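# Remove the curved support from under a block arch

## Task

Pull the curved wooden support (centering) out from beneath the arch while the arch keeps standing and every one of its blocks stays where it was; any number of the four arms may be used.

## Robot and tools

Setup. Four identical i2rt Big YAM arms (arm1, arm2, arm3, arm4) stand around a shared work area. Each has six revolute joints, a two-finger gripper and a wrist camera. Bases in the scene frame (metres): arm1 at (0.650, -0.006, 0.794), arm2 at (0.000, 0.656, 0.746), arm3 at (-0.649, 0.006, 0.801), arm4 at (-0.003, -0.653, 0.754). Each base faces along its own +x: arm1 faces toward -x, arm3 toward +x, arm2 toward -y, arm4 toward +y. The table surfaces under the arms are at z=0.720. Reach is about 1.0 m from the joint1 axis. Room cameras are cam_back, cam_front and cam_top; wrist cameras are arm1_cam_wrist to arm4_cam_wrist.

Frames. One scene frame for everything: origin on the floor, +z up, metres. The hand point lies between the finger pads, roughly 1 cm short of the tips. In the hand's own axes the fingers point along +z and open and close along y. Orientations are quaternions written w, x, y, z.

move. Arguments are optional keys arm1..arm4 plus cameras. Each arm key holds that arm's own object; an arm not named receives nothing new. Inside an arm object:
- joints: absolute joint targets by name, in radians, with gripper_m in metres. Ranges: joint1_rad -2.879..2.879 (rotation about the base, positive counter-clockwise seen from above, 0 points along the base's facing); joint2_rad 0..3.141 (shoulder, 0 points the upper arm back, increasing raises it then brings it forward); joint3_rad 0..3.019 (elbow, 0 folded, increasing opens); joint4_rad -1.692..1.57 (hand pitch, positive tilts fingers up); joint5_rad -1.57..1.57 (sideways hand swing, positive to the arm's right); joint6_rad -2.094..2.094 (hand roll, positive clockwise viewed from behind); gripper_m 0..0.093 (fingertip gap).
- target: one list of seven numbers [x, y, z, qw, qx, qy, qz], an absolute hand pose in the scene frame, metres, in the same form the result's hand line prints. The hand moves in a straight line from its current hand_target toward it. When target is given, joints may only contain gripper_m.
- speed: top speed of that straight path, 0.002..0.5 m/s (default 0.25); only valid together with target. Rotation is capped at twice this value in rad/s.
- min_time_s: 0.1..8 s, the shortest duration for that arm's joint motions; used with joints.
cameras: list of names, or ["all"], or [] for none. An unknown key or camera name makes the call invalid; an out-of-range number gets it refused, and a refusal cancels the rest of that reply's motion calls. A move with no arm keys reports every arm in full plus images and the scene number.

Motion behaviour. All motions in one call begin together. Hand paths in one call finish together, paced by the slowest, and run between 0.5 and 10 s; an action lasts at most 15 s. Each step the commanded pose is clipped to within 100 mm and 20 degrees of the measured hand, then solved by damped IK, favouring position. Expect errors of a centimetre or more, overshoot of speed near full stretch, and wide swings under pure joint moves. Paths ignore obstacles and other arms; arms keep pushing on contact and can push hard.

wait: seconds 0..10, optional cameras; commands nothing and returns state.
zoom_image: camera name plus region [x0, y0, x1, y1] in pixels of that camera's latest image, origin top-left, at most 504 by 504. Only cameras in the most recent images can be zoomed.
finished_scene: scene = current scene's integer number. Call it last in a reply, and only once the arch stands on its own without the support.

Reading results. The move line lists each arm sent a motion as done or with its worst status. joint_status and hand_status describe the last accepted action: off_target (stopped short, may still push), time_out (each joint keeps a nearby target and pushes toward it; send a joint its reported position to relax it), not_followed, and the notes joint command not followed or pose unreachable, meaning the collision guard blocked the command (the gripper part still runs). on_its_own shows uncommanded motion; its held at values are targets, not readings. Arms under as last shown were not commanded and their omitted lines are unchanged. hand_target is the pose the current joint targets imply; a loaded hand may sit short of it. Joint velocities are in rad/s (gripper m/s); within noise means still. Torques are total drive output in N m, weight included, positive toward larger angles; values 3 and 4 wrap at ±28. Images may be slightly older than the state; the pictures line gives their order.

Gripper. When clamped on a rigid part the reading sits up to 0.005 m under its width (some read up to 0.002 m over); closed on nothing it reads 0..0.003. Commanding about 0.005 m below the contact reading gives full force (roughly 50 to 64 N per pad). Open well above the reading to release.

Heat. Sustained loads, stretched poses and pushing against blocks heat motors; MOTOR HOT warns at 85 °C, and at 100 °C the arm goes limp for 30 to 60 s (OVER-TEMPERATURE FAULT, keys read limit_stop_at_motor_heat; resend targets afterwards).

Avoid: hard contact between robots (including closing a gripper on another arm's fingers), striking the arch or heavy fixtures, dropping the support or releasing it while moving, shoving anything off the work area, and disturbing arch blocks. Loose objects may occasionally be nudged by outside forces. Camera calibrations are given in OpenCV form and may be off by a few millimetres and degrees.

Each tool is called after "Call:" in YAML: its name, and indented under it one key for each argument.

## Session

Call:
move:

Scene clock: 0.00 s.
Joint torques (N m): no reading
Motor temperatures (°C): arm1=[36 33 36 30 28 30 32] | arm2=[36 31 32 31 33 28 28] | arm3=[30 38 34 31 29 29 34] | arm4=[33 32 32 35 32 27 33]
Heat: arm1: hottest joint1_rad 36 °C; arm2: hottest joint1_rad 36 °C; arm3: hottest joint2_rad 38 °C; arm4: hottest joint4_rad 35 °C.
Joint velocities: within noise
arm1.joint_positions: joint1_rad=-0.792 joint2_rad=+0.597 joint3_rad=+1.317 joint4_rad=-1.235 joint5_rad=+0.036 joint6_rad=+0.139 gripper_m=+0.09396
arm1.joint_status: not commanded
arm1.hand: x=+0.4866 y=+0.1760 z=+1.3259 quat_wxyz=(-0.185, +0.761, -0.404, -0.473) (m; scene frame)
arm1.hand_target: x=+0.4882 y=+0.1742 z=+1.3369 quat_wxyz=(-0.188, +0.755, -0.401, -0.483) (m; scene frame)
arm1.hand_status: not commanded
arm2.joint_positions: joint1_rad=+0.031 joint2_rad=+0.603 joint3_rad=+1.457 joint4_rad=-1.387 joint5_rad=-0.263 joint6_rad=+0.761 gripper_m=+0.09396
arm2.joint_status: not commanded
arm2.hand: x=+0.0421 y=+0.4486 z=+1.3126 quat_wxyz=(-0.497, -0.768, -0.393, +0.094) (m; scene frame)
arm2.hand_target: x=+0.0421 y=+0.4516 z=+1.3209 quat_wxyz=(-0.505, -0.763, -0.391, +0.098) (m; scene frame)
arm2.hand_status: not commanded
arm3.joint_positions: joint1_rad=+0.554 joint2_rad=+0.643 joint3_rad=+1.438 joint4_rad=-1.241 joint5_rad=+0.294 joint6_rad=+0.554 gripper_m=+0.09396
arm3.joint_status: not commanded
arm3.hand: x=-0.4138 y=+0.1037 z=+1.3791 quat_wxyz=(-0.507, -0.061, -0.841, -0.178) (m; scene frame)
arm3.hand_target: x=-0.4167 y=+0.1018 z=+1.3926 quat_wxyz=(-0.517, -0.063, -0.833, -0.186) (m; scene frame)
arm3.hand_status: not commanded
arm4.joint_positions: joint1_rad=-0.454 joint2_rad=+0.631 joint3_rad=+1.450 joint4_rad=-1.565 joint5_rad=-0.075 joint6_rad=-0.150 gripper_m=+0.09396
arm4.joint_status: not commanded
arm4.hand: x=+0.0668 y=-0.4724 z=+1.2759 quat_wxyz=(-0.346, +0.552, -0.728, -0.214) (m; scene frame)
arm4.hand_target: x=+0.0658 y=-0.4742 z=+1.2836 quat_wxyz=(-0.354, +0.550, -0.724, -0.218) (m; scene frame)
arm4.hand_status: not commanded
pictures: arm1_cam_wrist, arm2_cam_wrist, arm3_cam_wrist, arm4_cam_wrist, cam_back, cam_front, cam_top
camera_calibration:
arm1_cam_wrist: T_world_to_cam=[[0.797319, 0.596147, -0.0942867, -0.368986], [0.509163, -0.748247, -0.4253, 0.451023], [-0.324091, 0.291093, -0.900128, 1.42768], [0, 0, 0, 1]] pos_world=[0.527254, 0.141859, 1.44212]
arm2_cam_wrist: T_world_to_cam=[[-0.701394, 0.201794, -0.683612, 0.835716], [0.409312, 0.899214, -0.154522, -0.212758], [0.583532, -0.388191, -0.713301, 1.21205], [0, 0, 0, 1]] pos_world=[-0.0340186, 0.493179, 1.40298]
arm3_cam_wrist: T_world_to_cam=[[0.0879263, -0.924112, -0.371868, 0.64589], [-0.911985, 0.0754847, -0.403218, 0.172778], [0.400689, 0.374592, -0.83614, 1.40781], [0, 0, 0, 1]] pos_world=[-0.463312, 0.0564809, 1.48697]
arm4_cam_wrist: T_world_to_cam=[[0.951578, -0.295641, 0.084239, -0.312856], [-0.273853, -0.939752, -0.204623, -0.161551], [0.139659, 0.171646, -0.975209, 1.44366], [0, 0, 0, 1]] pos_world=[0.0518457, -0.492109, 1.40116]

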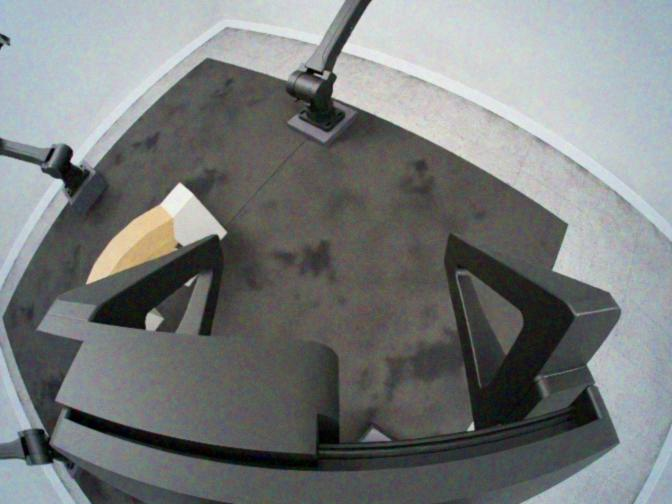

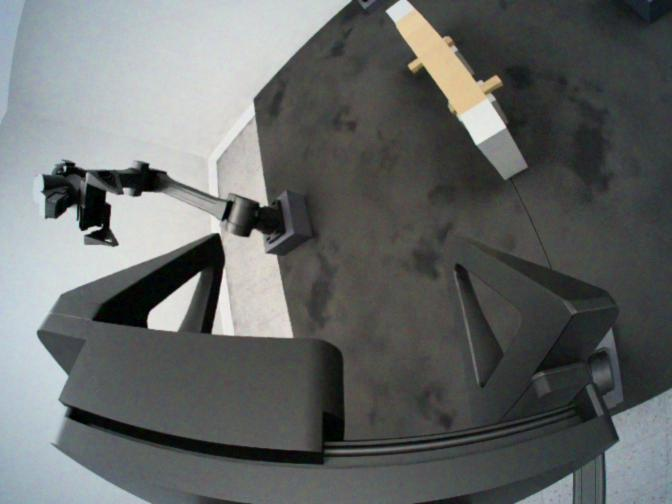

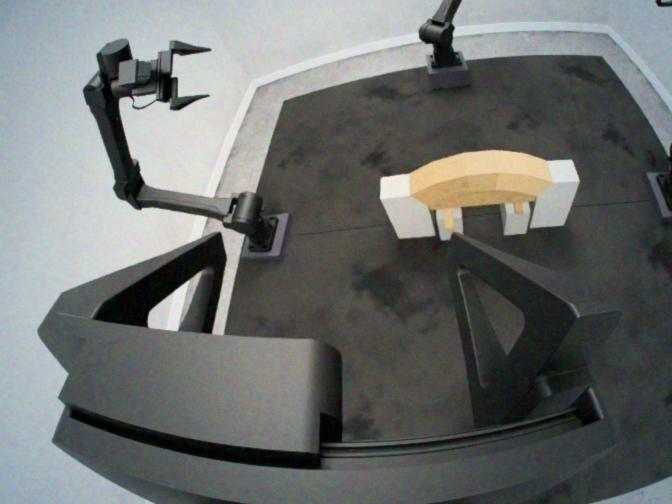

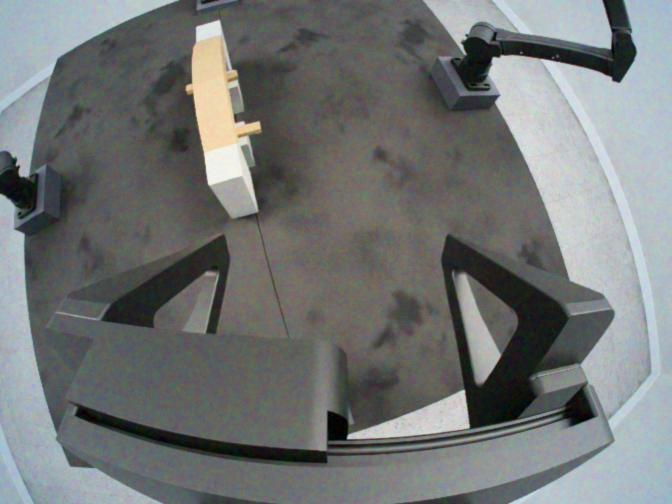

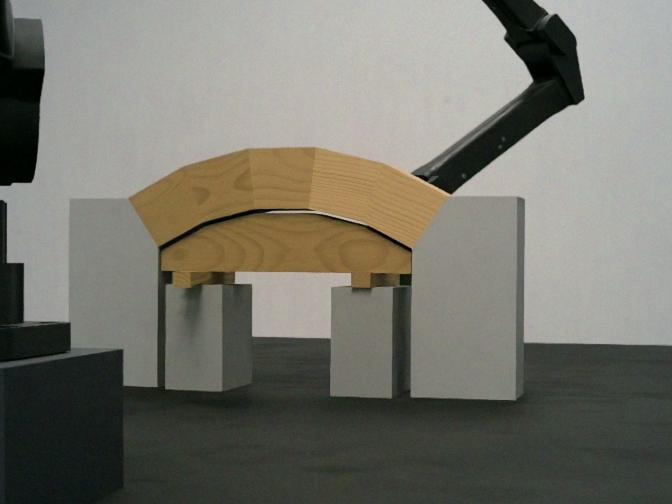

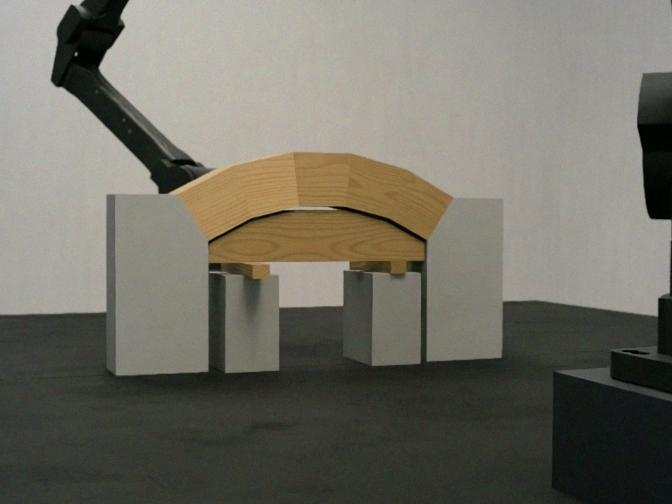

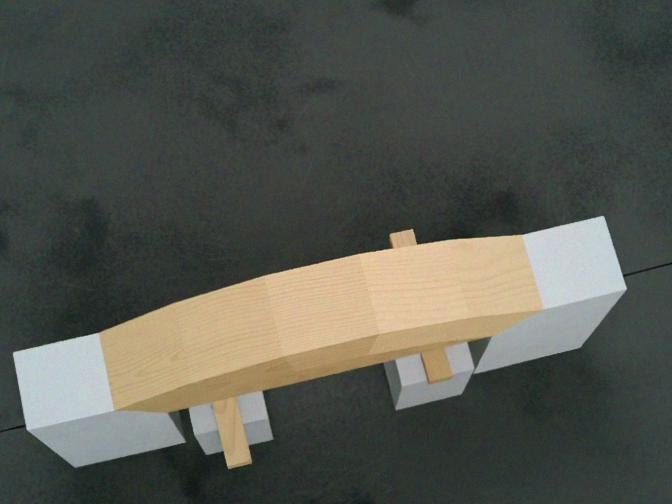

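Call:
zoom_image:
  camera: "cam_front"
  region: [200, 230, 440, 310]

Call:
zoom_image:
  camera: "cam_back"
  region: [150, 230, 430, 310]

Call:
zoom_image:
  camera: "cam_top"
  region: [160, 220, 500, 480]

Scaled by 2.100 from the camera's 672x504 image, which has a finer 960x720 frame.

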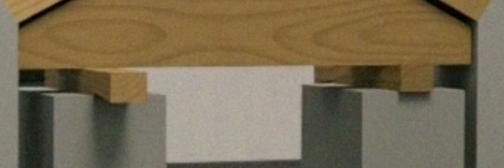

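Scaled by 1.800 from the camera's 672x504 image, which has a finer 960x720 frame.

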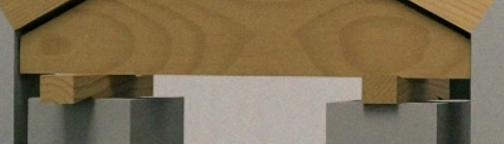

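Scaled by 1.482 from the camera's 672x504 image, which has a finer 960x720 frame.

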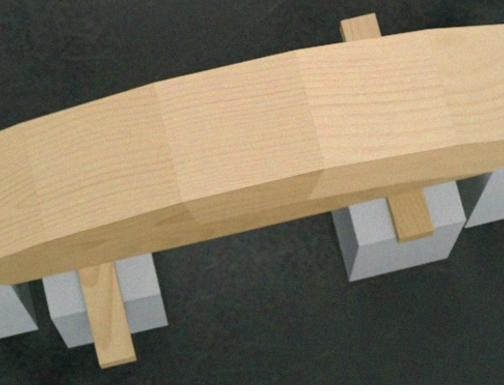

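Call:
move:
  arm3: {"target":[-0.19,0.1,0.905,0.4999,0.0195,0.8658,-0.01125],"speed":0.3,"joints":{"gripper_m":0.045}}
  arm1: {"target":[0.2,-0.1,0.92,0.01125,-0.8658,0.0195,0.4999],"speed":0.3,"joints":{"gripper_m":0.045}}
  cameras: ["arm1_cam_wrist","arm3_cam_wrist"]

Scene clock: 5.30 s.
Joint torques (N m): arm1=[0.09 -4.54 7.45 3.36 0 -0.23] | arm2=[1.14 3.55 9.36 2.3 -0.01 -0.07] | arm3=[-0.91 -6.53 9.33 2.02 0.39 -0.02] | arm4=[-1.03 4.13 8.75 2.04 -0.04 0.03]
Motor temperatures (°C): arm1=[36 33 36 30 28 30 32] | arm2=[36 31 32 31 33 28 28] | arm3=[30 38 35 31 29 29 34] | arm4=[33 32 32 35 32 27 33]
Heat: arm1: hottest joint1_rad 36 °C; arm2: hottest joint1_rad 36 °C; arm3: hottest joint2_rad 38 °C; arm4: hottest joint4_rad 35 °C.
move: arm1 off_target; arm3 done
Joint velocities: within noise
arm1.joint_positions: joint1_rad=+0.338 joint2_rad=+1.248 joint3_rad=+0.501 joint4_rad=+0.169 joint5_rad=+0.312 joint6_rad=+0.210 gripper_m=+0.04509
arm1.joint_status: all done
arm1.hand: x=+0.2090 y=-0.0937 z=+0.9160 quat_wxyz=(-0.014, +0.870, -0.027, -0.492) (m; scene frame)
arm1.hand_target: x=+0.2004 y=-0.0999 z=+0.9202 quat_wxyz=(-0.011, +0.866, -0.020, -0.500) (m; scene frame)
arm1.hand_status: off_target (0.012 m and 1.4 deg from the pose sent, 0.568 m and 50.3 deg at the start)
arm2, arm4: as last shown
arm3.joint_positions: joint1_rad=+0.288 joint2_rad=+1.327 joint3_rad=+0.497 joint4_rad=+0.266 joint5_rad=+0.306 joint6_rad=+0.200 gripper_m=+0.04509
arm3.joint_status: all done
arm3.hand: x=-0.1987 y=+0.1028 z=+0.9011 quat_wxyz=(-0.492, -0.017, -0.871, +0.008) (m; scene frame)
arm3.hand_target: x=-0.1903 y=+0.0999 z=+0.9050 quat_wxyz=(-0.500, -0.019, -0.866, +0.011) (m; scene frame)
arm3.hand_status: done (0.010 m and 1.2 deg from the pose sent, 0.524 m and 22.5 deg at the start)
pictures: arm1_cam_wrist, arm3_cam_wrist
camera_calibration:
arm1_cam_wrist: T_world_to_cam=[[0.0721711, 0.997378, 0.00542394, 0.0722664], [0.915374, -0.0640757, -0.397473, 0.169993], [-0.396083, 0.033651, -0.917598, 1.05424], [0, 0, 0, 1]] pos_world=[0.256744, -0.0966606, 1.03454]
arm3_cam_wrist: T_world_to_cam=[[-0.027759, -0.999512, -0.0143311, 0.110992], [-0.930722, 0.0310734, -0.364406, 0.142138], [0.364673, 0.00322274, -0.93113, 1.03897], [0, 0, 0, 1]] pos_world=[-0.243513, 0.103172, 1.02081]

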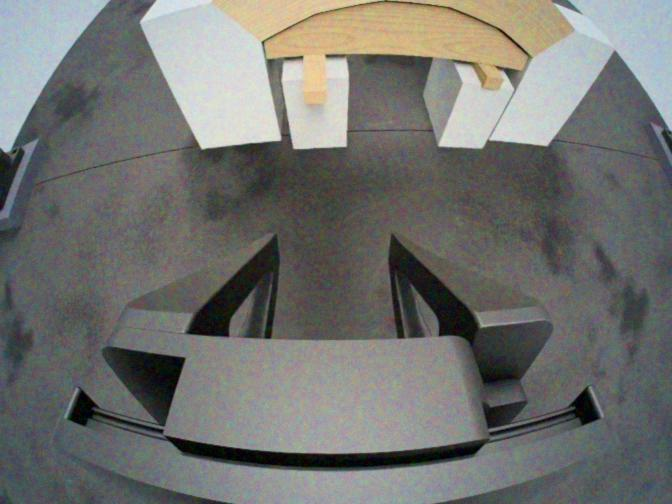

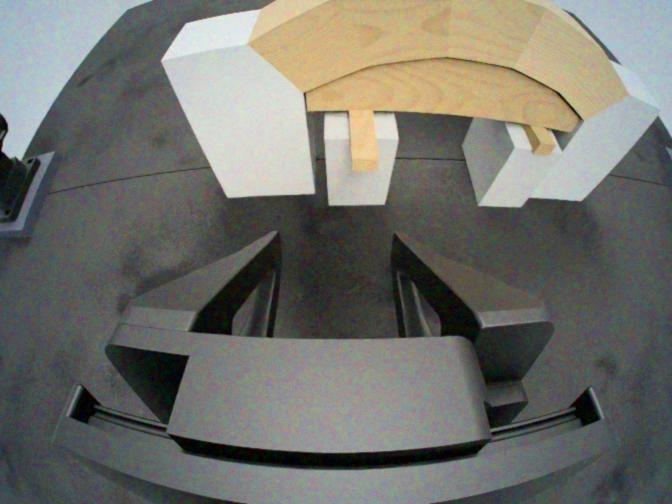

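Call:
move:
  arm3: {"target":[-0.112,0.08,0.844,0.4999,0.0195,0.8658,-0.01125],"speed":0.2,"joints":{"gripper_m":0.046}}
  arm1: {"target":[0.055,-0.097,0.862,0.01125,-0.8658,0.0195,0.4999],"speed":0.2,"joints":{"gripper_m":0.046}}
  cameras: ["arm1_cam_wrist","arm3_cam_wrist"]

Scene clock: 7.93 s.
Joint torques (N m): arm1=[-1.38 -10.87 8.44 3.25 -0.01 -0.24] | arm2=[1.2 3.96 9.36 2.3 -0.01 -0.07] | arm3=[-0.62 -9.88 10.02 2.03 0.15 0] | arm4=[-0.67 4.25 8.62 2.14 -0.01 0.04]
Motor temperatures (°C): arm1=[36 33 37 30 28 30 32] | arm2=[36 31 32 31 33 28 28] | arm3=[30 38 36 31 29 29 34] | arm4=[33 32 32 35 32 27 33]
Heat: arm1: hottest joint3_rad 37 °C; arm2: hottest joint1_rad 36 °C; arm3: hottest joint2_rad 38 °C; arm4: hottest joint4_rad 35 °C.
move: arm1 off_target; arm3 off_target
Joint velocities: within noise
arm1.joint_positions: joint1_rad=+0.251 joint2_rad=+1.718 joint3_rad=+0.799 joint4_rad=+0.334 joint5_rad=+0.222 joint6_rad=+0.152 gripper_m=+0.04591
arm1.joint_status: all done
arm1.hand: x=+0.0772 y=-0.0986 z=+0.8528 quat_wxyz=(-0.011, +0.876, -0.018, -0.482) (m; scene frame)
arm1.hand_target: x=+0.0564 y=-0.0966 z=+0.8624 quat_wxyz=(-0.011, +0.866, -0.020, -0.500) (m; scene frame)
arm1.hand_status: off_target (0.024 m and 2.3 deg from the pose sent, 0.163 m and 1.4 deg at the start)
arm2, arm4: as last shown
arm3.joint_positions: joint1_rad=+0.176 joint2_rad=+1.669 joint3_rad=+0.613 joint4_rad=+0.481 joint5_rad=+0.217 joint6_rad=+0.142 gripper_m=+0.04592
arm3.joint_status: all done
arm3.hand: x=-0.1336 y=+0.0795 z=+0.8318 quat_wxyz=(-0.481, -0.018, -0.877, +0.013) (m; scene frame)
arm3.hand_target: x=-0.1132 y=+0.0797 z=+0.8445 quat_wxyz=(-0.500, -0.020, -0.866, +0.011) (m; scene frame)
arm3.hand_status: off_target (0.025 m and 2.6 deg from the pose sent, 0.106 m and 1.2 deg at the start)
pictures: arm1_cam_wrist, arm3_cam_wrist
camera_calibration:
arm1_cam_wrist: T_world_to_cam=[[0.0538719, 0.9985, 0.00980905, 0.0848476], [0.924845, -0.0461892, -0.37753, 0.249181], [-0.37651, 0.0294101, -0.925946, 0.949347], [0, 0, 0, 1]] pos_world=[0.122415, -0.101131, 0.972285]
arm3_cam_wrist: T_world_to_cam=[[-0.0351275, -0.99936, -0.00669322, 0.0811545], [-0.939592, 0.0353069, -0.34047, 0.156843], [0.340489, -0.00567095, -0.940232, 0.955878], [0, 0, 0, 1]] pos_world=[-0.175246, 0.0809857, 0.95269]

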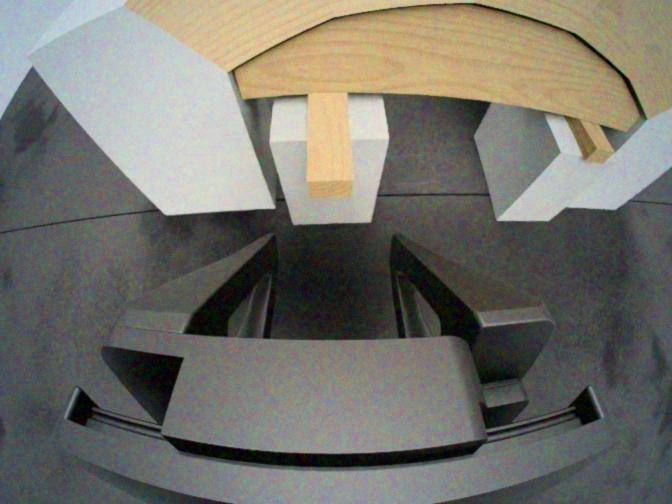

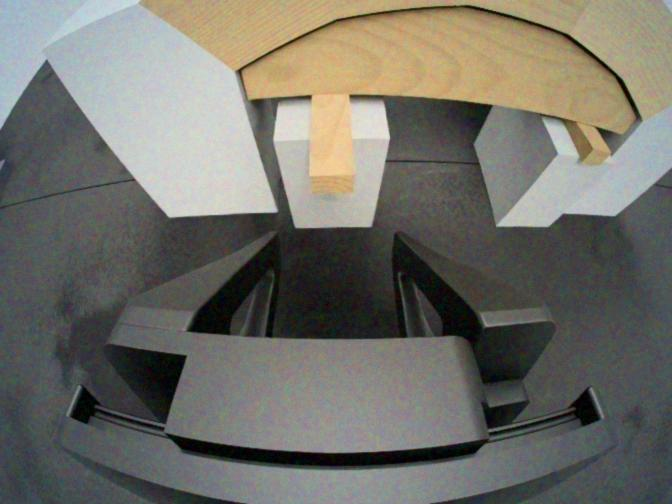

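Call:
move:
  arm3: {"target":[-0.067,0.08,0.839,0.4999,0.0195,0.8658,-0.01125],"speed":0.1}
  arm1: {"target":[0.016,-0.097,0.858,0.01125,-0.8658,0.0195,0.4999],"speed":0.1}
  cameras: ["arm1_cam_wrist","arm3_cam_wrist"]

Call:
move:
  arm3: {"joints":{"gripper_m":0.014}}
  arm1: {"joints":{"gripper_m":0.014}}

Scene clock: 9.57 s.
Joint torques (N m): arm1=[-1.44 -12.16 8.88 1.99 -0.03 -0.24] | arm2=[1.14 3.78 9.32 2.28 0 -0.07] | arm3=[-1.03 -11.4 10.55 0.84 0.07 -0.07] | arm4=[-0.85 4.01 8.59 2.02 0.01 0.01]
Motor temperatures (°C): arm1=[36 33 37 30 28 30 31] | arm2=[36 31 33 31 33 28 28] | arm3=[30 38 36 31 29 29 34] | arm4=[33 32 32 35 32 27 33]
Heat: arm1: hottest joint3_rad 37 °C; arm2: hottest joint1_rad 36 °C; arm3: hottest joint2_rad 38 °C; arm4: hottest joint4_rad 35 °C.
move: arm1 off_target; arm3 off_target
Joint velocities: within noise
arm1.joint_positions: joint1_rad=+0.235 joint2_rad=+1.796 joint3_rad=+0.910 joint4_rad=+0.334 joint5_rad=+0.208 joint6_rad=+0.143 gripper_m=+0.04591
arm1.joint_status: not commanded
arm1.hand: x=+0.0344 y=-0.1007 z=+0.8564 quat_wxyz=(-0.008, +0.868, -0.019, -0.495) (m; scene frame)
arm1.hand_target: x=+0.0170 y=-0.0968 z=+0.8584 quat_wxyz=(-0.011, +0.866, -0.020, -0.500) (m; scene frame)
arm1.hand_status: off_target (0.019 m and 0.7 deg from the pose sent, 0.061 m and 2.3 deg at the start)
arm2, arm4: as last shown
arm3.joint_positions: joint1_rad=+0.156 joint2_rad=+1.760 joint3_rad=+0.736 joint4_rad=+0.478 joint5_rad=+0.200 joint6_rad=+0.131 gripper_m=+0.04592
arm3.joint_status: not commanded
arm3.hand: x=-0.0852 y=+0.0816 z=+0.8330 quat_wxyz=(-0.493, -0.019, -0.870, +0.010) (m; scene frame)
arm3.hand_target: x=-0.0679 y=+0.0799 z=+0.8394 quat_wxyz=(-0.500, -0.019, -0.866, +0.011) (m; scene frame)
arm3.hand_status: off_target (0.019 m and 1.0 deg from the pose sent, 0.067 m and 2.5 deg at the start)
pictures: arm1_cam_wrist, arm3_cam_wrist
camera_calibration:
arm1_cam_wrist: T_world_to_cam=[[0.0532391, 0.998581, 0.00115998, 0.096613], [0.913082, -0.0482104, -0.404915, 0.313727], [-0.404284, 0.0226165, -0.914354, 0.927004], [0, 0, 0, 1]] pos_world=[0.0831711, -0.102317, 0.97453]
arm3_cam_wrist: T_world_to_cam=[[-0.0339096, -0.999332, -0.0136461, 0.0907977], [-0.929739, 0.0365514, -0.3664, 0.224952], [0.366654, 0.000262863, -0.930357, 0.933993], [0, 0, 0, 1]] pos_world=[-0.130226, 0.0822692, 0.952609]

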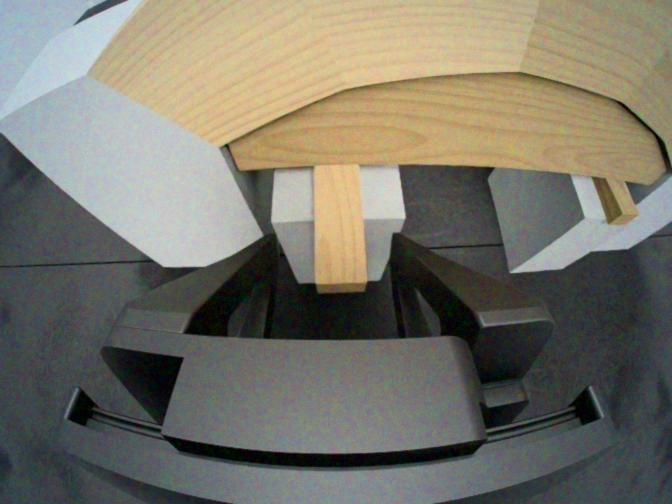

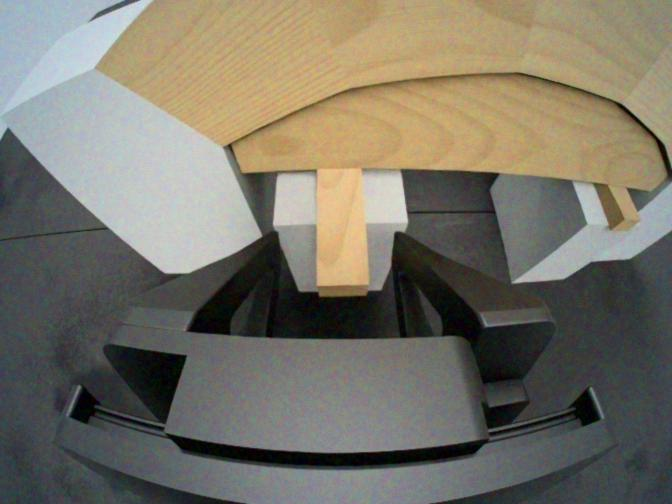

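Scene clock: 10.20 s.
Joint torques (N m): arm1=[-1.49 -12.16 8.76 1.98 -0.03 -0.24] | arm2=[1.03 3.72 9.37 2.3 -0.02 -0.05] | arm3=[-1.03 -11.28 10.51 0.92 0.07 -0.02] | arm4=[-0.79 3.84 8.64 2.13 0 0.03]
Motor temperatures (°C): arm1=[36 33 37 30 28 30 32] | arm2=[36 31 33 31 33 28 28] | arm3=[30 38 36 31 29 29 34] | arm4=[33 32 32 35 32 27 33]
Heat: arm1: hottest joint3_rad 37 °C; arm2: hottest joint1_rad 36 °C; arm3: hottest joint2_rad 38 °C; arm4: hottest joint4_rad 35 °C.
move: arm1 off_target; arm3 off_target
Joint velocities: within noise
arm1.joint_positions: joint1_rad=+0.235 joint2_rad=+1.796 joint3_rad=+0.910 joint4_rad=+0.334 joint5_rad=+0.208 joint6_rad=+0.143 gripper_m=+0.01756
arm1.joint_status: gripper_m off_target (ended at +0.01759, target +0.01400)
arm1.hand: x=+0.0343 y=-0.1005 z=+0.8564 quat_wxyz=(-0.008, +0.868, -0.019, -0.495) (m; scene frame)
arm1.hand_target: x=+0.0171 y=-0.0968 z=+0.8583 quat_wxyz=(-0.011, +0.866, -0.020, -0.500) (m; scene frame)
arm1.hand_status: not commanded
arm2, arm4: as last shown
arm3.joint_positions: joint1_rad=+0.156 joint2_rad=+1.760 joint3_rad=+0.736 joint4_rad=+0.478 joint5_rad=+0.200 joint6_rad=+0.129 gripper_m=+0.01778
arm3.joint_status: gripper_m off_target (ended at +0.01781, target +0.01400)
arm3.hand: x=-0.0852 y=+0.0813 z=+0.8329 quat_wxyz=(-0.493, -0.019, -0.870, +0.010) (m; scene frame)
arm3.hand_target: x=-0.0679 y=+0.0798 z=+0.8394 quat_wxyz=(-0.500, -0.019, -0.866, +0.011) (m; scene frame)
arm3.hand_status: not commanded
pictures: none

Call:
move:
  arm3: {"target":[-0.172,0.086,0.841,0.4999,0.0195,0.8658,-0.01125],"speed":0.07}
  arm1: {"target":[0.121,-0.102,0.86,0.01125,-0.8658,0.0195,0.4999],"speed":0.07}
  cameras: ["arm1_cam_wrist","arm3_cam_wrist"]

Scene clock: 12.80 s.
Joint torques (N m): arm1=[0.56 -12.92 4.07 3.32 0.22 0.01] | arm2=[1.08 3.66 9.37 2.29 -0.02 -0.06] | arm3=[0.62 -11.69 5.55 2.03 0.4 0.17] | arm4=[-0.85 4.19 8.57 2.21 -0.04 0.03]
Motor temperatures (°C): arm1=[36 34 37 30 28 30 32] | arm2=[36 31 33 31 32 28 28] | arm3=[30 38 36 31 29 29 34] | arm4=[33 32 32 35 32 27 33]
Heat: arm1: hottest joint3_rad 37 °C; arm2: hottest joint1_rad 36 °C; arm3: hottest joint2_rad 38 °C; arm4: hottest joint4_rad 35 °C.
move: arm1 off_target; arm3 off_target
Joint velocities: within noise
arm1.joint_positions: joint1_rad=+0.274 joint2_rad=+1.651 joint3_rad=+0.676 joint4_rad=+0.391 joint5_rad=+0.256 joint6_rad=+0.154 gripper_m=+0.01753
arm1.joint_status: not commanded
arm1.hand: x=+0.1196 y=-0.0953 z=+0.8483 quat_wxyz=(-0.020, +0.874, -0.017, -0.485) (m; scene frame)
arm1.hand_target: x=+0.1210 y=-0.1019 z=+0.8598 quat_wxyz=(-0.011, +0.866, -0.019, -0.500) (m; scene frame)
arm1.hand_status: off_target (0.014 m and 2.3 deg from the pose sent, 0.087 m and 0.7 deg at the start)
arm2, arm4: as last shown
arm3.joint_positions: joint1_rad=+0.211 joint2_rad=+1.617 joint3_rad=+0.501 joint4_rad=+0.539 joint5_rad=+0.256 joint6_rad=+0.150 gripper_m=+0.01777
arm3.joint_status: not commanded
arm3.hand: x=-0.1746 y=+0.0808 z=+0.8273 quat_wxyz=(-0.483, -0.016, -0.875, +0.019) (m; scene frame)
arm3.hand_target: x=-0.1720 y=+0.0860 z=+0.8408 quat_wxyz=(-0.500, -0.019, -0.866, +0.011) (m; scene frame)
arm3.hand_status: off_target (0.015 m and 2.5 deg from the pose sent, 0.087 m and 1.0 deg at the start)
pictures: arm1_cam_wrist, arm3_cam_wrist
camera_calibration:
arm1_cam_wrist: T_world_to_cam=[[0.0608665, 0.997796, 0.0264433, 0.0642016], [0.922645, -0.0461353, -0.38288, 0.213221], [-0.380816, 0.0477023, -0.923419, 0.961236], [0, 0, 0, 1]] pos_world=[0.165419, -0.100076, 0.967564]
arm3_cam_wrist: T_world_to_cam=[[-0.0373312, -0.999279, 0.00688913, 0.0693369], [-0.937983, 0.0326618, -0.345139, 0.121004], [0.344666, -0.0193463, -0.938526, 0.966008], [0, 0, 0, 1]] pos_world=[-0.216862, 0.0840235, 0.94791]

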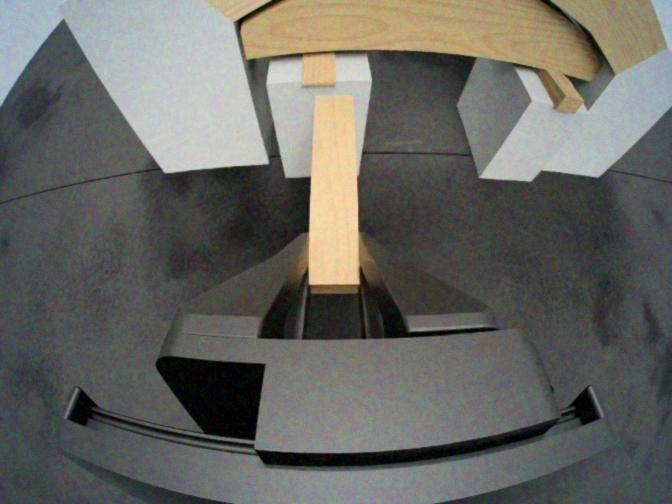

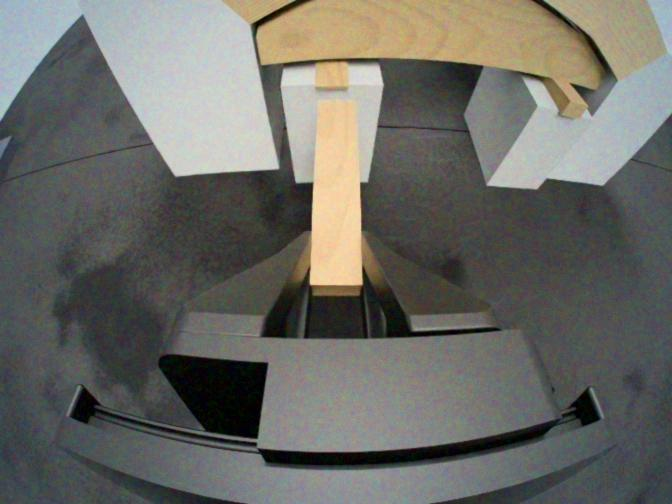

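Call:
move:
  arm3: {"target":[-0.19,0.16,0.743,0.4999,0.0195,0.8658,-0.01125],"speed":0.11}
  arm1: {"target":[0.19,-0.2,0.758,0.01125,-0.8658,0.0195,0.4999],"speed":0.13}
  cameras: ["arm1_cam_wrist","arm3_cam_wrist"]

Scene clock: 15.10 s.
Joint torques (N m): arm1=[0.5 -9.88 2.55 3.19 0.34 0.03] | arm2=[1.03 3.9 9.4 2.29 -0.02 -0.06] | arm3=[0.44 -10.29 4.57 2 0.49 0.17] | arm4=[-1.44 3.66 8.62 1.99 -0.01 0.02]
Motor temperatures (°C): arm1=[36 34 37 30 28 30 32] | arm2=[36 31 33 31 32 28 28] | arm3=[30 38 36 31 29 29 34] | arm4=[33 32 33 35 32 27 33]
Heat: arm1: hottest joint3_rad 37 °C; arm2: hottest joint1_rad 36 °C; arm3: hottest joint2_rad 38 °C; arm4: hottest joint4_rad 35 °C.
move: arm1 done; arm3 off_target
Joint velocities: within noise
arm1.joint_positions: joint1_rad=+0.589 joint2_rad=+1.890 joint3_rad=+0.599 joint4_rad=+0.672 joint5_rad=+0.518 joint6_rad=+0.339 gripper_m=+0.01753
arm1.joint_status: not commanded
arm1.hand: x=+0.1864 y=-0.1965 z=+0.7652 quat_wxyz=(-0.015, +0.866, -0.018, -0.500) (m; scene frame)
arm1.hand_target: x=+0.1902 y=-0.1999 z=+0.7581 quat_wxyz=(-0.011, +0.866, -0.019, -0.500) (m; scene frame)
arm1.hand_status: done (0.009 m and 0.5 deg from the pose sent, 0.155 m and 2.3 deg at the start)
arm2, arm4: as last shown
arm3.joint_positions: joint1_rad=+0.436 joint2_rad=+1.961 joint3_rad=+0.520 joint4_rad=+0.833 joint5_rad=+0.445 joint6_rad=+0.276 gripper_m=+0.01777
arm3.joint_status: not commanded
arm3.hand: x=-0.1991 y=+0.1518 z=+0.7406 quat_wxyz=(-0.489, -0.014, -0.872, +0.020) (m; scene frame)
arm3.hand_target: x=-0.1904 y=+0.1599 z=+0.7431 quat_wxyz=(-0.500, -0.019, -0.866, +0.011) (m; scene frame)
arm3.hand_status: off_target (0.012 m and 1.9 deg from the pose sent, 0.117 m and 2.5 deg at the start)
pictures: arm1_cam_wrist, arm3_cam_wrist
camera_calibration:
arm1_cam_wrist: T_world_to_cam=[[0.0589223, 0.998144, 0.0154125, 0.172254], [0.908995, -0.0472652, -0.414118, 0.141342], [-0.41262, 0.0384107, -0.910093, 0.908616], [0, 0, 0, 1]] pos_world=[0.236285, -0.200155, 0.882803]
arm3_cam_wrist: T_world_to_cam=[[-0.0349849, -0.999346, 0.00912453, 0.138878], [-0.933336, 0.0294071, -0.357799, 0.0765637], [0.357297, -0.0210338, -0.933754, 0.893702], [0, 0, 0, 1]] pos_world=[-0.242998, 0.155334, 0.860625]

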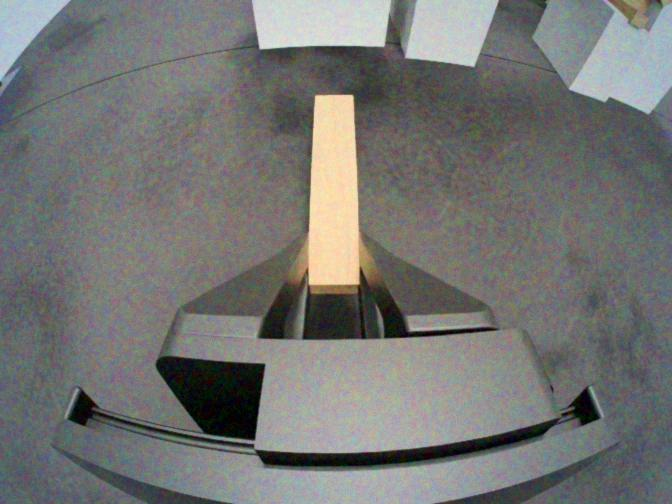

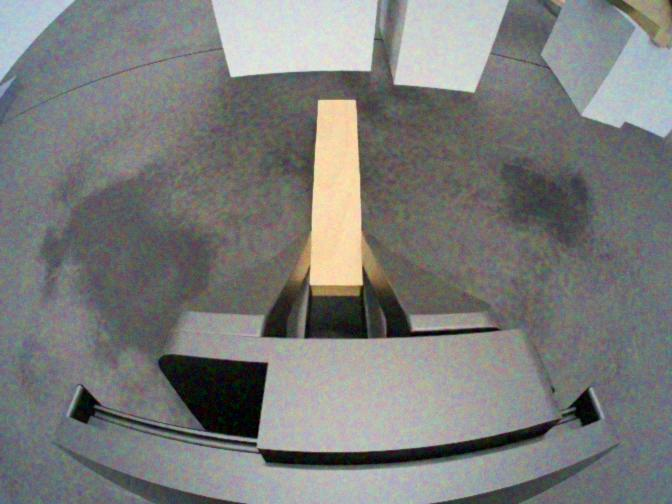

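Call:
move:
  arm3: {"target":[-0.19,0.16,0.724,0.4999,0.0195,0.8658,-0.01125],"speed":0.06}
  arm1: {"target":[0.19,-0.2,0.735,0.01125,-0.8658,0.0195,0.4999],"speed":0.06}

Call:
move:
  arm3: {"joints":{"gripper_m":0.046}}
  arm1: {"joints":{"gripper_m":0.046}}

Scene clock: 16.40 s.
Joint torques (N m): arm1=[0.44 -9.05 2.77 2.86 0.21 0] | arm2=[1.2 3.72 9.32 2.24 -0.02 -0.06] | arm3=[0.44 -9.64 3.81 1.61 0.33 0.17] | arm4=[-1.38 3.55 8.44 2.11 -0.02 0.04]
Motor temperatures (°C): arm1=[36 34 37 30 28 30 32] | arm2=[36 31 33 31 32 28 28] | arm3=[30 38 36 31 29 29 35] | arm4=[33 32 33 35 32 27 33]
Heat: arm1: hottest joint3_rad 37 °C; arm2: hottest joint1_rad 36 °C; arm3: hottest joint2_rad 38 °C; arm4: hottest joint4_rad 35 °C.
move: arm1 off_target; arm3 done
Joint velocities: within noise
arm1.joint_positions: joint1_rad=+0.589 joint2_rad=+1.958 joint3_rad=+0.599 joint4_rad=+0.754 joint5_rad=+0.522 joint6_rad=+0.343 gripper_m=+0.01753
arm1.joint_status: not commanded
arm1.hand: x=+0.1870 y=-0.1954 z=+0.7485 quat_wxyz=(-0.013, +0.863, -0.023, -0.505) (m; scene frame)
arm1.hand_target: x=+0.1904 y=-0.1997 z=+0.7353 quat_wxyz=(-0.011, +0.866, -0.019, -0.500) (m; scene frame)
arm1.hand_status: off_target (0.015 m and 0.8 deg from the pose sent, 0.031 m and 0.5 deg at the start)
arm2, arm4: as last shown
arm3.joint_positions: joint1_rad=+0.436 joint2_rad=+2.024 joint3_rad=+0.537 joint4_rad=+0.903 joint5_rad=+0.449 joint6_rad=+0.278 gripper_m=+0.01777
arm3.joint_status: not commanded
arm3.hand: x=-0.1938 y=+0.1539 z=+0.7301 quat_wxyz=(-0.499, -0.019, -0.866, +0.016) (m; scene frame)
arm3.hand_target: x=-0.1902 y=+0.1599 z=+0.7242 quat_wxyz=(-0.500, -0.019, -0.866, +0.011) (m; scene frame)
arm3.hand_status: done (0.009 m and 0.5 deg from the pose sent, 0.021 m and 1.9 deg at the start)
pictures: none

Scene clock: 17.03 s.
Joint torques (N m): arm1=[0.32 -9.76 2.7 2.7 0.15 0] | arm2=[1.03 3.78 9.33 2.33 -0.02 -0.06] | arm3=[0.44 -10.4 3.63 1.61 0.3 0.16] | arm4=[-1.32 4.31 8.62 2.11 0 0.04]
Motor temperatures (°C): arm1=[36 34 37 30 28 30 32] | arm2=[36 31 33 31 32 28 28] | arm3=[30 38 36 31 29 29 35] | arm4=[33 32 33 35 32 27 33]
Heat: arm1: hottest joint3_rad 37 °C; arm2: hottest joint1_rad 36 °C; arm3: hottest joint2_rad 38 °C; arm4: hottest joint4_rad 35 °C.
move: arm1 done; arm3 done
Joint velocities: within noise
arm1.joint_positions: joint1_rad=+0.589 joint2_rad=+1.968 joint3_rad=+0.599 joint4_rad=+0.755 joint5_rad=+0.524 joint6_rad=+0.343 gripper_m=+0.04586
arm1.joint_status: all done
arm1.hand: x=+0.1883 y=-0.1942 z=+0.7441 quat_wxyz=(-0.015, +0.864, -0.022, -0.502) (m; scene frame)
arm1.hand_target: x=+0.1904 y=-0.1997 z=+0.7353 quat_wxyz=(-0.011, +0.866, -0.019, -0.500) (m; scene frame)
arm1.hand_status: not commanded
arm2.joint_positions: joint1_rad=+0.031 joint2_rad=+0.603 joint3_rad=+1.457 joint4_rad=-1.387 joint5_rad=-0.263 joint6_rad=+0.761 gripper_m=+0.09396
arm2.joint_status: not commanded
arm2.hand: x=+0.0421 y=+0.4486 z=+1.3126 quat_wxyz=(-0.497, -0.768, -0.393, +0.094) (m; scene frame)
arm2.hand_target: x=+0.0421 y=+0.4516 z=+1.3209 quat_wxyz=(-0.505, -0.763, -0.391, +0.098) (m; scene frame)
arm2.hand_status: not commanded
arm3.joint_positions: joint1_rad=+0.436 joint2_rad=+2.031 joint3_rad=+0.539 joint4_rad=+0.904 joint5_rad=+0.450 joint6_rad=+0.278 gripper_m=+0.04586
arm3.joint_status: all done
arm3.hand: x=-0.1941 y=+0.1535 z=+0.7273 quat_wxyz=(-0.497, -0.019, -0.867, +0.017) (m; scene frame)
arm3.hand_target: x=-0.1902 y=+0.1599 z=+0.7242 quat_wxyz=(-0.500, -0.020, -0.866, +0.011) (m; scene frame)
arm3.hand_status: not commanded
arm4.joint_positions: joint1_rad=-0.454 joint2_rad=+0.631 joint3_rad=+1.450 joint4_rad=-1.565 joint5_rad=-0.075 joint6_rad=-0.150 gripper_m=+0.09396
arm4.joint_status: not commanded
arm4.hand: x=+0.0668 y=-0.4724 z=+1.2759 quat_wxyz=(-0.346, +0.552, -0.728, -0.214) (m; scene frame)
arm4.hand_target: x=+0.0658 y=-0.4742 z=+1.2836 quat_wxyz=(-0.354, +0.550, -0.724, -0.218) (m; scene frame)
arm4.hand_status: not commanded
pictures: none

Call:
move:
  arm3: {"target":[-0.205,0.153,0.79,0.4999,0.0195,0.8658,-0.01125],"speed":0.2}
  arm1: {"target":[0.2,-0.195,0.81,0.01125,-0.8658,0.0195,0.4999],"speed":0.2}

Call:
move:
  arm3: {"target":[-0.155,-0.093,0.875,0.4999,0.0195,0.8658,-0.01125],"speed":0.3}
  arm1: {"target":[0.105,0.09,0.895,0.01125,-0.8658,0.0195,0.4999],"speed":0.3}
  cameras: ["arm1_cam_wrist","arm3_cam_wrist"]

Scene clock: 19.27 s.
Joint torques (N m): arm1=[0.62 -11.16 3.03 1.48 0.21 0] | arm2=[1.08 3.72 9.43 2.3 -0.02 -0.07] | arm3=[0.56 -12.16 3.6 0.83 0.35 0.17] | arm4=[-1.44 4.25 8.68 2.17 0.01 0.05]
Motor temperatures (°C): arm1=[36 34 37 30 28 30 32] | arm2=[36 31 33 31 32 28 28] | arm3=[30 38 36 31 29 29 34] | arm4=[33 32 33 35 32 27 33]
Heat: arm1: hottest joint3_rad 37 °C; arm2: hottest joint1_rad 36 °C; arm3: hottest joint2_rad 38 °C; arm4: hottest joint4_rad 35 °C.
move: arm1 done; arm3 done
Joint velocities: within noise
arm1.joint_positions: joint1_rad=+0.589 joint2_rad=+1.723 joint3_rad=+0.569 joint4_rad=+0.549 joint5_rad=+0.523 joint6_rad=+0.343 gripper_m=+0.04594
arm1.joint_status: not commanded
arm1.hand: x=+0.1930 y=-0.1923 z=+0.8120 quat_wxyz=(-0.013, +0.862, -0.023, -0.506) (m; scene frame)
arm1.hand_target: x=+0.1999 y=-0.1950 z=+0.8099 quat_wxyz=(-0.011, +0.866, -0.019, -0.500) (m; scene frame)
arm1.hand_status: done (0.008 m and 0.9 deg from the pose sent, 0.067 m and 0.7 deg at the start)
arm2, arm4: as last shown
arm3.joint_positions: joint1_rad=+0.436 joint2_rad=+1.794 joint3_rad=+0.483 joint4_rad=+0.725 joint5_rad=+0.450 joint6_rad=+0.278 gripper_m=+0.04594
arm3.joint_status: not commanded
arm3.hand: x=-0.2034 y=+0.1489 z=+0.7847 quat_wxyz=(-0.498, -0.019, -0.867, +0.017) (m; scene frame)
arm3.hand_target: x=-0.2049 y=+0.1529 z=+0.7899 quat_wxyz=(-0.500, -0.020, -0.866, +0.011) (m; scene frame)
arm3.hand_status: done (0.007 m and 0.7 deg from the pose sent, 0.064 m and 0.8 deg at the start)
pictures: none

Scene clock: 21.23 s.
Joint torques (N m): arm1=[-0.79 -9.88 8.72 1.51 -0.19 -0.28] | arm2=[1.03 3.72 9.29 2.26 -0.02 -0.06] | arm3=[-0.79 -10.29 10.51 1.01 -0.11 -0.06] | arm4=[-1.32 3.9 8.62 2.18 -0.03 0]
Motor temperatures (°C): arm1=[36 34 37 30 28 30 32] | arm2=[36 31 33 31 32 28 28] | arm3=[30 38 37 31 29 29 34] | arm4=[33 32 33 35 32 27 33]
Heat: arm1: hottest joint3_rad 37 °C; arm2: hottest joint1_rad 36 °C; arm3: hottest joint2_rad 38 °C; arm4: hottest joint4_rad 35 °C.
move: arm1 off_target; arm3 off_target
Joint velocities: within noise
arm1.joint_positions: joint1_rad=-0.195 joint2_rad=+1.560 joint3_rad=+0.676 joint4_rad=+0.327 joint5_rad=-0.156 joint6_rad=-0.071 gripper_m=+0.04594
arm1.joint_status: not commanded
arm1.hand: x=+0.1215 y=+0.0843 z=+0.8817 quat_wxyz=(-0.007, +0.871, -0.025, -0.491) (m; scene frame)
arm1.hand_target: x=+0.1059 y=+0.0900 z=+0.8954 quat_wxyz=(-0.011, +0.866, -0.020, -0.500) (m; scene frame)
arm1.hand_status: off_target (0.022 m and 1.5 deg from the pose sent, 0.307 m and 0.9 deg at the start)
arm2, arm4: as last shown
arm3.joint_positions: joint1_rad=-0.298 joint2_rad=+1.527 joint3_rad=+0.520 joint4_rad=+0.436 joint5_rad=-0.190 joint6_rad=-0.093 gripper_m=+0.04594
arm3.joint_status: not commanded
arm3.hand: x=-0.1733 y=-0.0867 z=+0.8548 quat_wxyz=(-0.481, -0.026, -0.876, +0.005) (m; scene frame)
arm3.hand_target: x=-0.1561 y=-0.0927 z=+0.8754 quat_wxyz=(-0.500, -0.020, -0.866, +0.011) (m; scene frame)
arm3.hand_status: off_target (0.028 m and 2.6 deg from the pose sent, 0.263 m and 0.7 deg at the start)
pictures: arm1_cam_wrist, arm3_cam_wrist
camera_calibration:
arm1_cam_wrist: T_world_to_cam=[[0.0615234, 0.998089, -0.00580454, -0.0876165], [0.917051, -0.0588219, -0.394407, 0.244378], [-0.393995, 0.0189422, -0.918917, 0.984181], [0, 0, 0, 1]] pos_world=[0.169046, 0.0831813, 1.00026]
arm3_cam_wrist: T_world_to_cam=[[-0.0403405, -0.998798, -0.0278544, -0.0688846], [-0.938507, 0.0474427, -0.341986, 0.135759], [0.342897, 0.0123457, -0.939292, 0.991235], [0, 0, 0, 1]] pos_world=[-0.21526, -0.08748, 0.975568]

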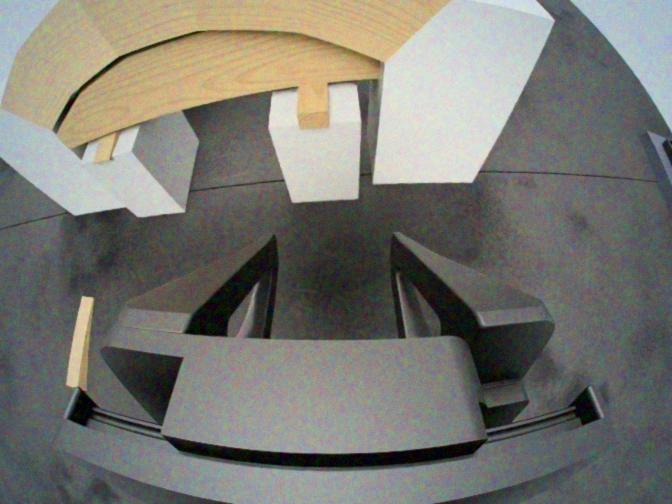

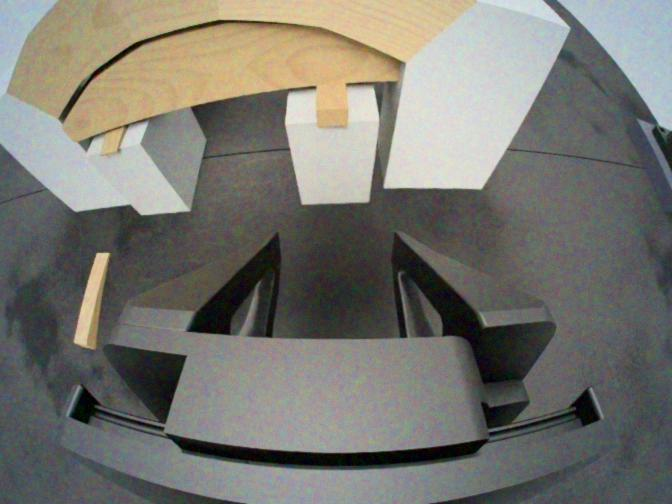

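Call:
move:
  arm3: {"target":[-0.046,-0.09,0.839,0.4999,0.0195,0.8658,-0.01125],"speed":0.13,"joints":{"gripper_m":0.04}}
  arm1: {"target":[-0.018,0.08,0.861,0.01125,-0.8658,0.0195,0.4999],"speed":0.13,"joints":{"gripper_m":0.04}}
  cameras: ["arm1_cam_wrist","arm3_cam_wrist"]

Scene clock: 23.47 s.
Joint torques (N m): arm1=[0.44 -13.27 9.22 1.57 0.06 0.04] | arm2=[1.08 3.66 9.36 2.29 -0.01 -0.05] | arm3=[0.56 -10.87 11.82 1.92 0.27 0.18] | arm4=[-1.2 4.13 8.58 2.17 0 0.02]
Motor temperatures (°C): arm1=[36 34 37 30 28 30 32] | arm2=[36 31 33 31 32 28 28] | arm3=[30 38 37 31 29 29 34] | arm4=[33 32 33 35 32 27 33]
Heat: arm1: hottest joint3_rad 37 °C; arm2: hottest joint1_rad 36 °C; arm3: hottest joint2_rad 38 °C; arm4: hottest joint4_rad 35 °C.
move: arm1 off_target; arm3 off_target
Joint velocities: within noise
arm1.joint_positions: joint1_rad=-0.140 joint2_rad=+1.851 joint3_rad=+1.002 joint4_rad=+0.314 joint5_rad=-0.101 joint6_rad=-0.059 gripper_m=+0.04009
arm1.joint_status: all done
arm1.hand: x=-0.0001 y=+0.0846 z=+0.8604 quat_wxyz=(-0.016, +0.867, -0.019, -0.498) (m; scene frame)
arm1.hand_target: x=-0.0169 y=+0.0797 z=+0.8612 quat_wxyz=(-0.011, +0.866, -0.019, -0.500) (m; scene frame)
arm1.hand_status: off_target (0.018 m and 0.6 deg from the pose sent, 0.141 m and 1.5 deg at the start)
arm2, arm4: as last shown
arm3.joint_positions: joint1_rad=-0.245 joint2_rad=+1.788 joint3_rad=+0.786 joint4_rad=+0.436 joint5_rad=-0.139 joint6_rad=-0.078 gripper_m=+0.04007
arm3.joint_status: all done
arm3.hand: x=-0.0730 y=-0.0905 z=+0.8291 quat_wxyz=(-0.481, -0.021, -0.876, +0.011) (m; scene frame)
arm3.hand_target: x=-0.0479 y=-0.0896 z=+0.8398 quat_wxyz=(-0.500, -0.020, -0.866, +0.011) (m; scene frame)
arm3.hand_status: off_target (0.029 m and 2.5 deg from the pose sent, 0.128 m and 2.6 deg at the start)
pictures: arm1_cam_wrist, arm3_cam_wrist
camera_calibration:
arm1_cam_wrist: T_world_to_cam=[[0.0600378, 0.998075, 0.0155212, -0.0988352], [0.910276, -0.0483623, -0.411167, 0.361169], [-0.409625, 0.0388141, -0.911428, 0.908656], [0, 0, 0, 1]] pos_world=[0.0493779, 0.0808433, 0.978209]
arm3_cam_wrist: T_world_to_cam=[[-0.0382944, -0.99918, -0.0131471, -0.0814724], [-0.938969, 0.0404816, -0.341611, 0.220275], [0.341864, -0.000737049, -0.939749, 0.931852], [0, 0, 0, 1]] pos_world=[-0.114854, -0.0896358, 0.949884]

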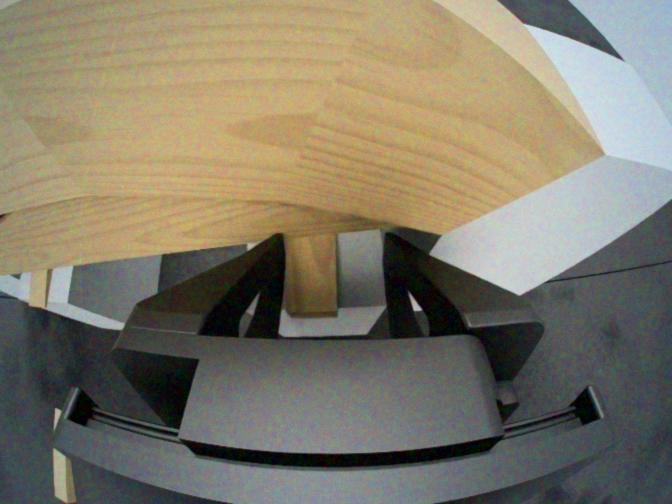

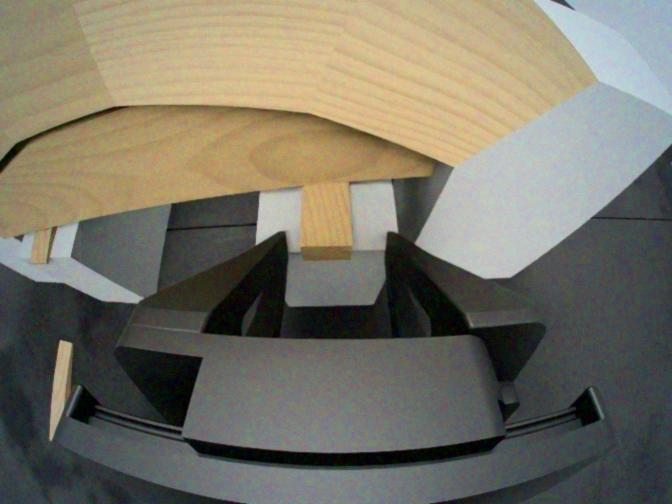

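Call:
move:
  arm3: {"target":[-0.033,-0.0865,0.844,0.4999,0.0195,0.8658,-0.01125],"speed":0.1}
  arm1: {"target":[-0.011,0.0705,0.8605,0.01125,-0.8658,0.0195,0.4999],"speed":0.1}
  cameras: ["arm1_cam_wrist","arm3_cam_wrist"]

Scene clock: 24.83 s.
Joint torques (N m): arm1=[1.2 -14.51 7.39 2.09 0 0.05] | arm2=[1.14 3.66 9.33 2.19 -0.02 -0.05] | arm3=[1.38 -10.7 14.46 1.05 0.47 0.2] | arm4=[-1.08 4.01 8.59 2.02 0 0.01]
Motor temperatures (°C): arm1=[36 34 38 30 28 30 32] | arm2=[36 31 33 31 32 28 28] | arm3=[30 38 38 31 29 29 34] | arm4=[33 32 33 35 32 27 33]
Heat: arm1: hottest joint3_rad 38 °C; arm2: hottest joint1_rad 36 °C; arm3: hottest joint2_rad 38 °C; arm4: hottest joint4_rad 35 °C.
move: arm1 off_target; arm3 off_target
Joint velocities: within noise
arm1.joint_positions: joint1_rad=-0.134 joint2_rad=+1.851 joint3_rad=+1.002 joint4_rad=+0.314 joint5_rad=-0.085 joint6_rad=-0.053 gripper_m=+0.04009
arm1.joint_status: not commanded
arm1.hand: x=-0.0005 y=+0.0830 z=+0.8603 quat_wxyz=(-0.019, +0.867, -0.023, -0.498) (m; scene frame)
arm1.hand_target: x=-0.0104 y=+0.0703 z=+0.8606 quat_wxyz=(-0.011, +0.866, -0.019, -0.500) (m; scene frame)
arm1.hand_status: off_target (0.016 m and 1.0 deg from the pose sent, 0.018 m and 0.6 deg at the start)
arm2, arm4: as last shown
arm3.joint_positions: joint1_rad=-0.243 joint2_rad=+1.788 joint3_rad=+0.789 joint4_rad=+0.430 joint5_rad=-0.133 joint6_rad=-0.072 gripper_m=+0.04007
arm3.joint_status: not commanded
arm3.hand: x=-0.0723 y=-0.0904 z=+0.8290 quat_wxyz=(-0.480, -0.024, -0.877, +0.011) (m; scene frame)
arm3.hand_target: x=-0.0368 y=-0.0855 z=+0.8456 quat_wxyz=(-0.500, -0.020, -0.866, +0.011) (m; scene frame)
arm3.hand_status: off_target (0.042 m and 2.7 deg from the pose sent, 0.043 m and 2.5 deg at the start)
pictures: arm1_cam_wrist, arm3_cam_wrist
camera_calibration:
arm1_cam_wrist: T_world_to_cam=[[0.0700212, 0.997381, 0.0181147, -0.0994533], [0.910109, -0.0564385, -0.410508, 0.361477], [-0.408411, 0.0452306, -0.911677, 0.908127], [0, 0, 0, 1]] pos_world=[0.0488696, 0.0785189, 0.978109]
arm3_cam_wrist: T_world_to_cam=[[-0.0444282, -0.998904, -0.01474, -0.0804011], [-0.939881, 0.0467948, -0.338281, 0.218599], [0.3386, -0.00117534, -0.94093, 0.932181], [0, 0, 0, 1]] pos_world=[-0.113751, -0.0894466, 0.949879]

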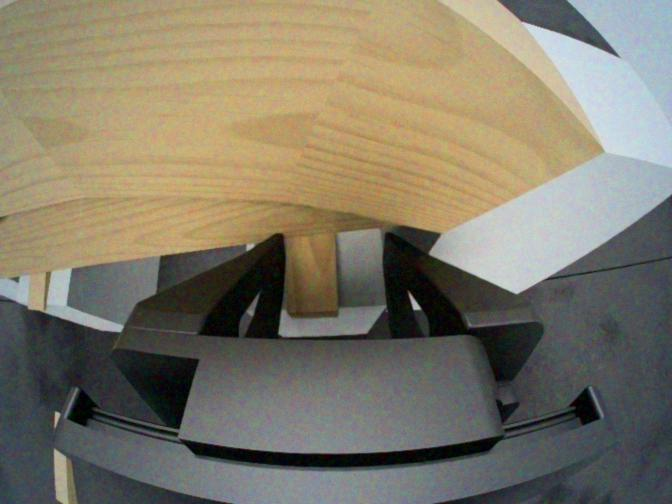

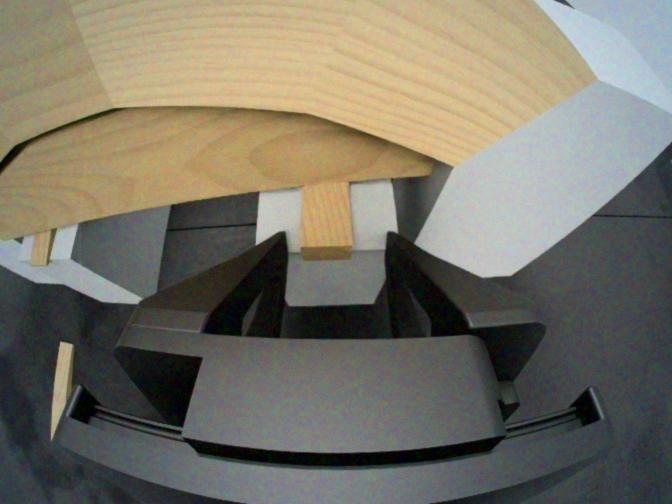

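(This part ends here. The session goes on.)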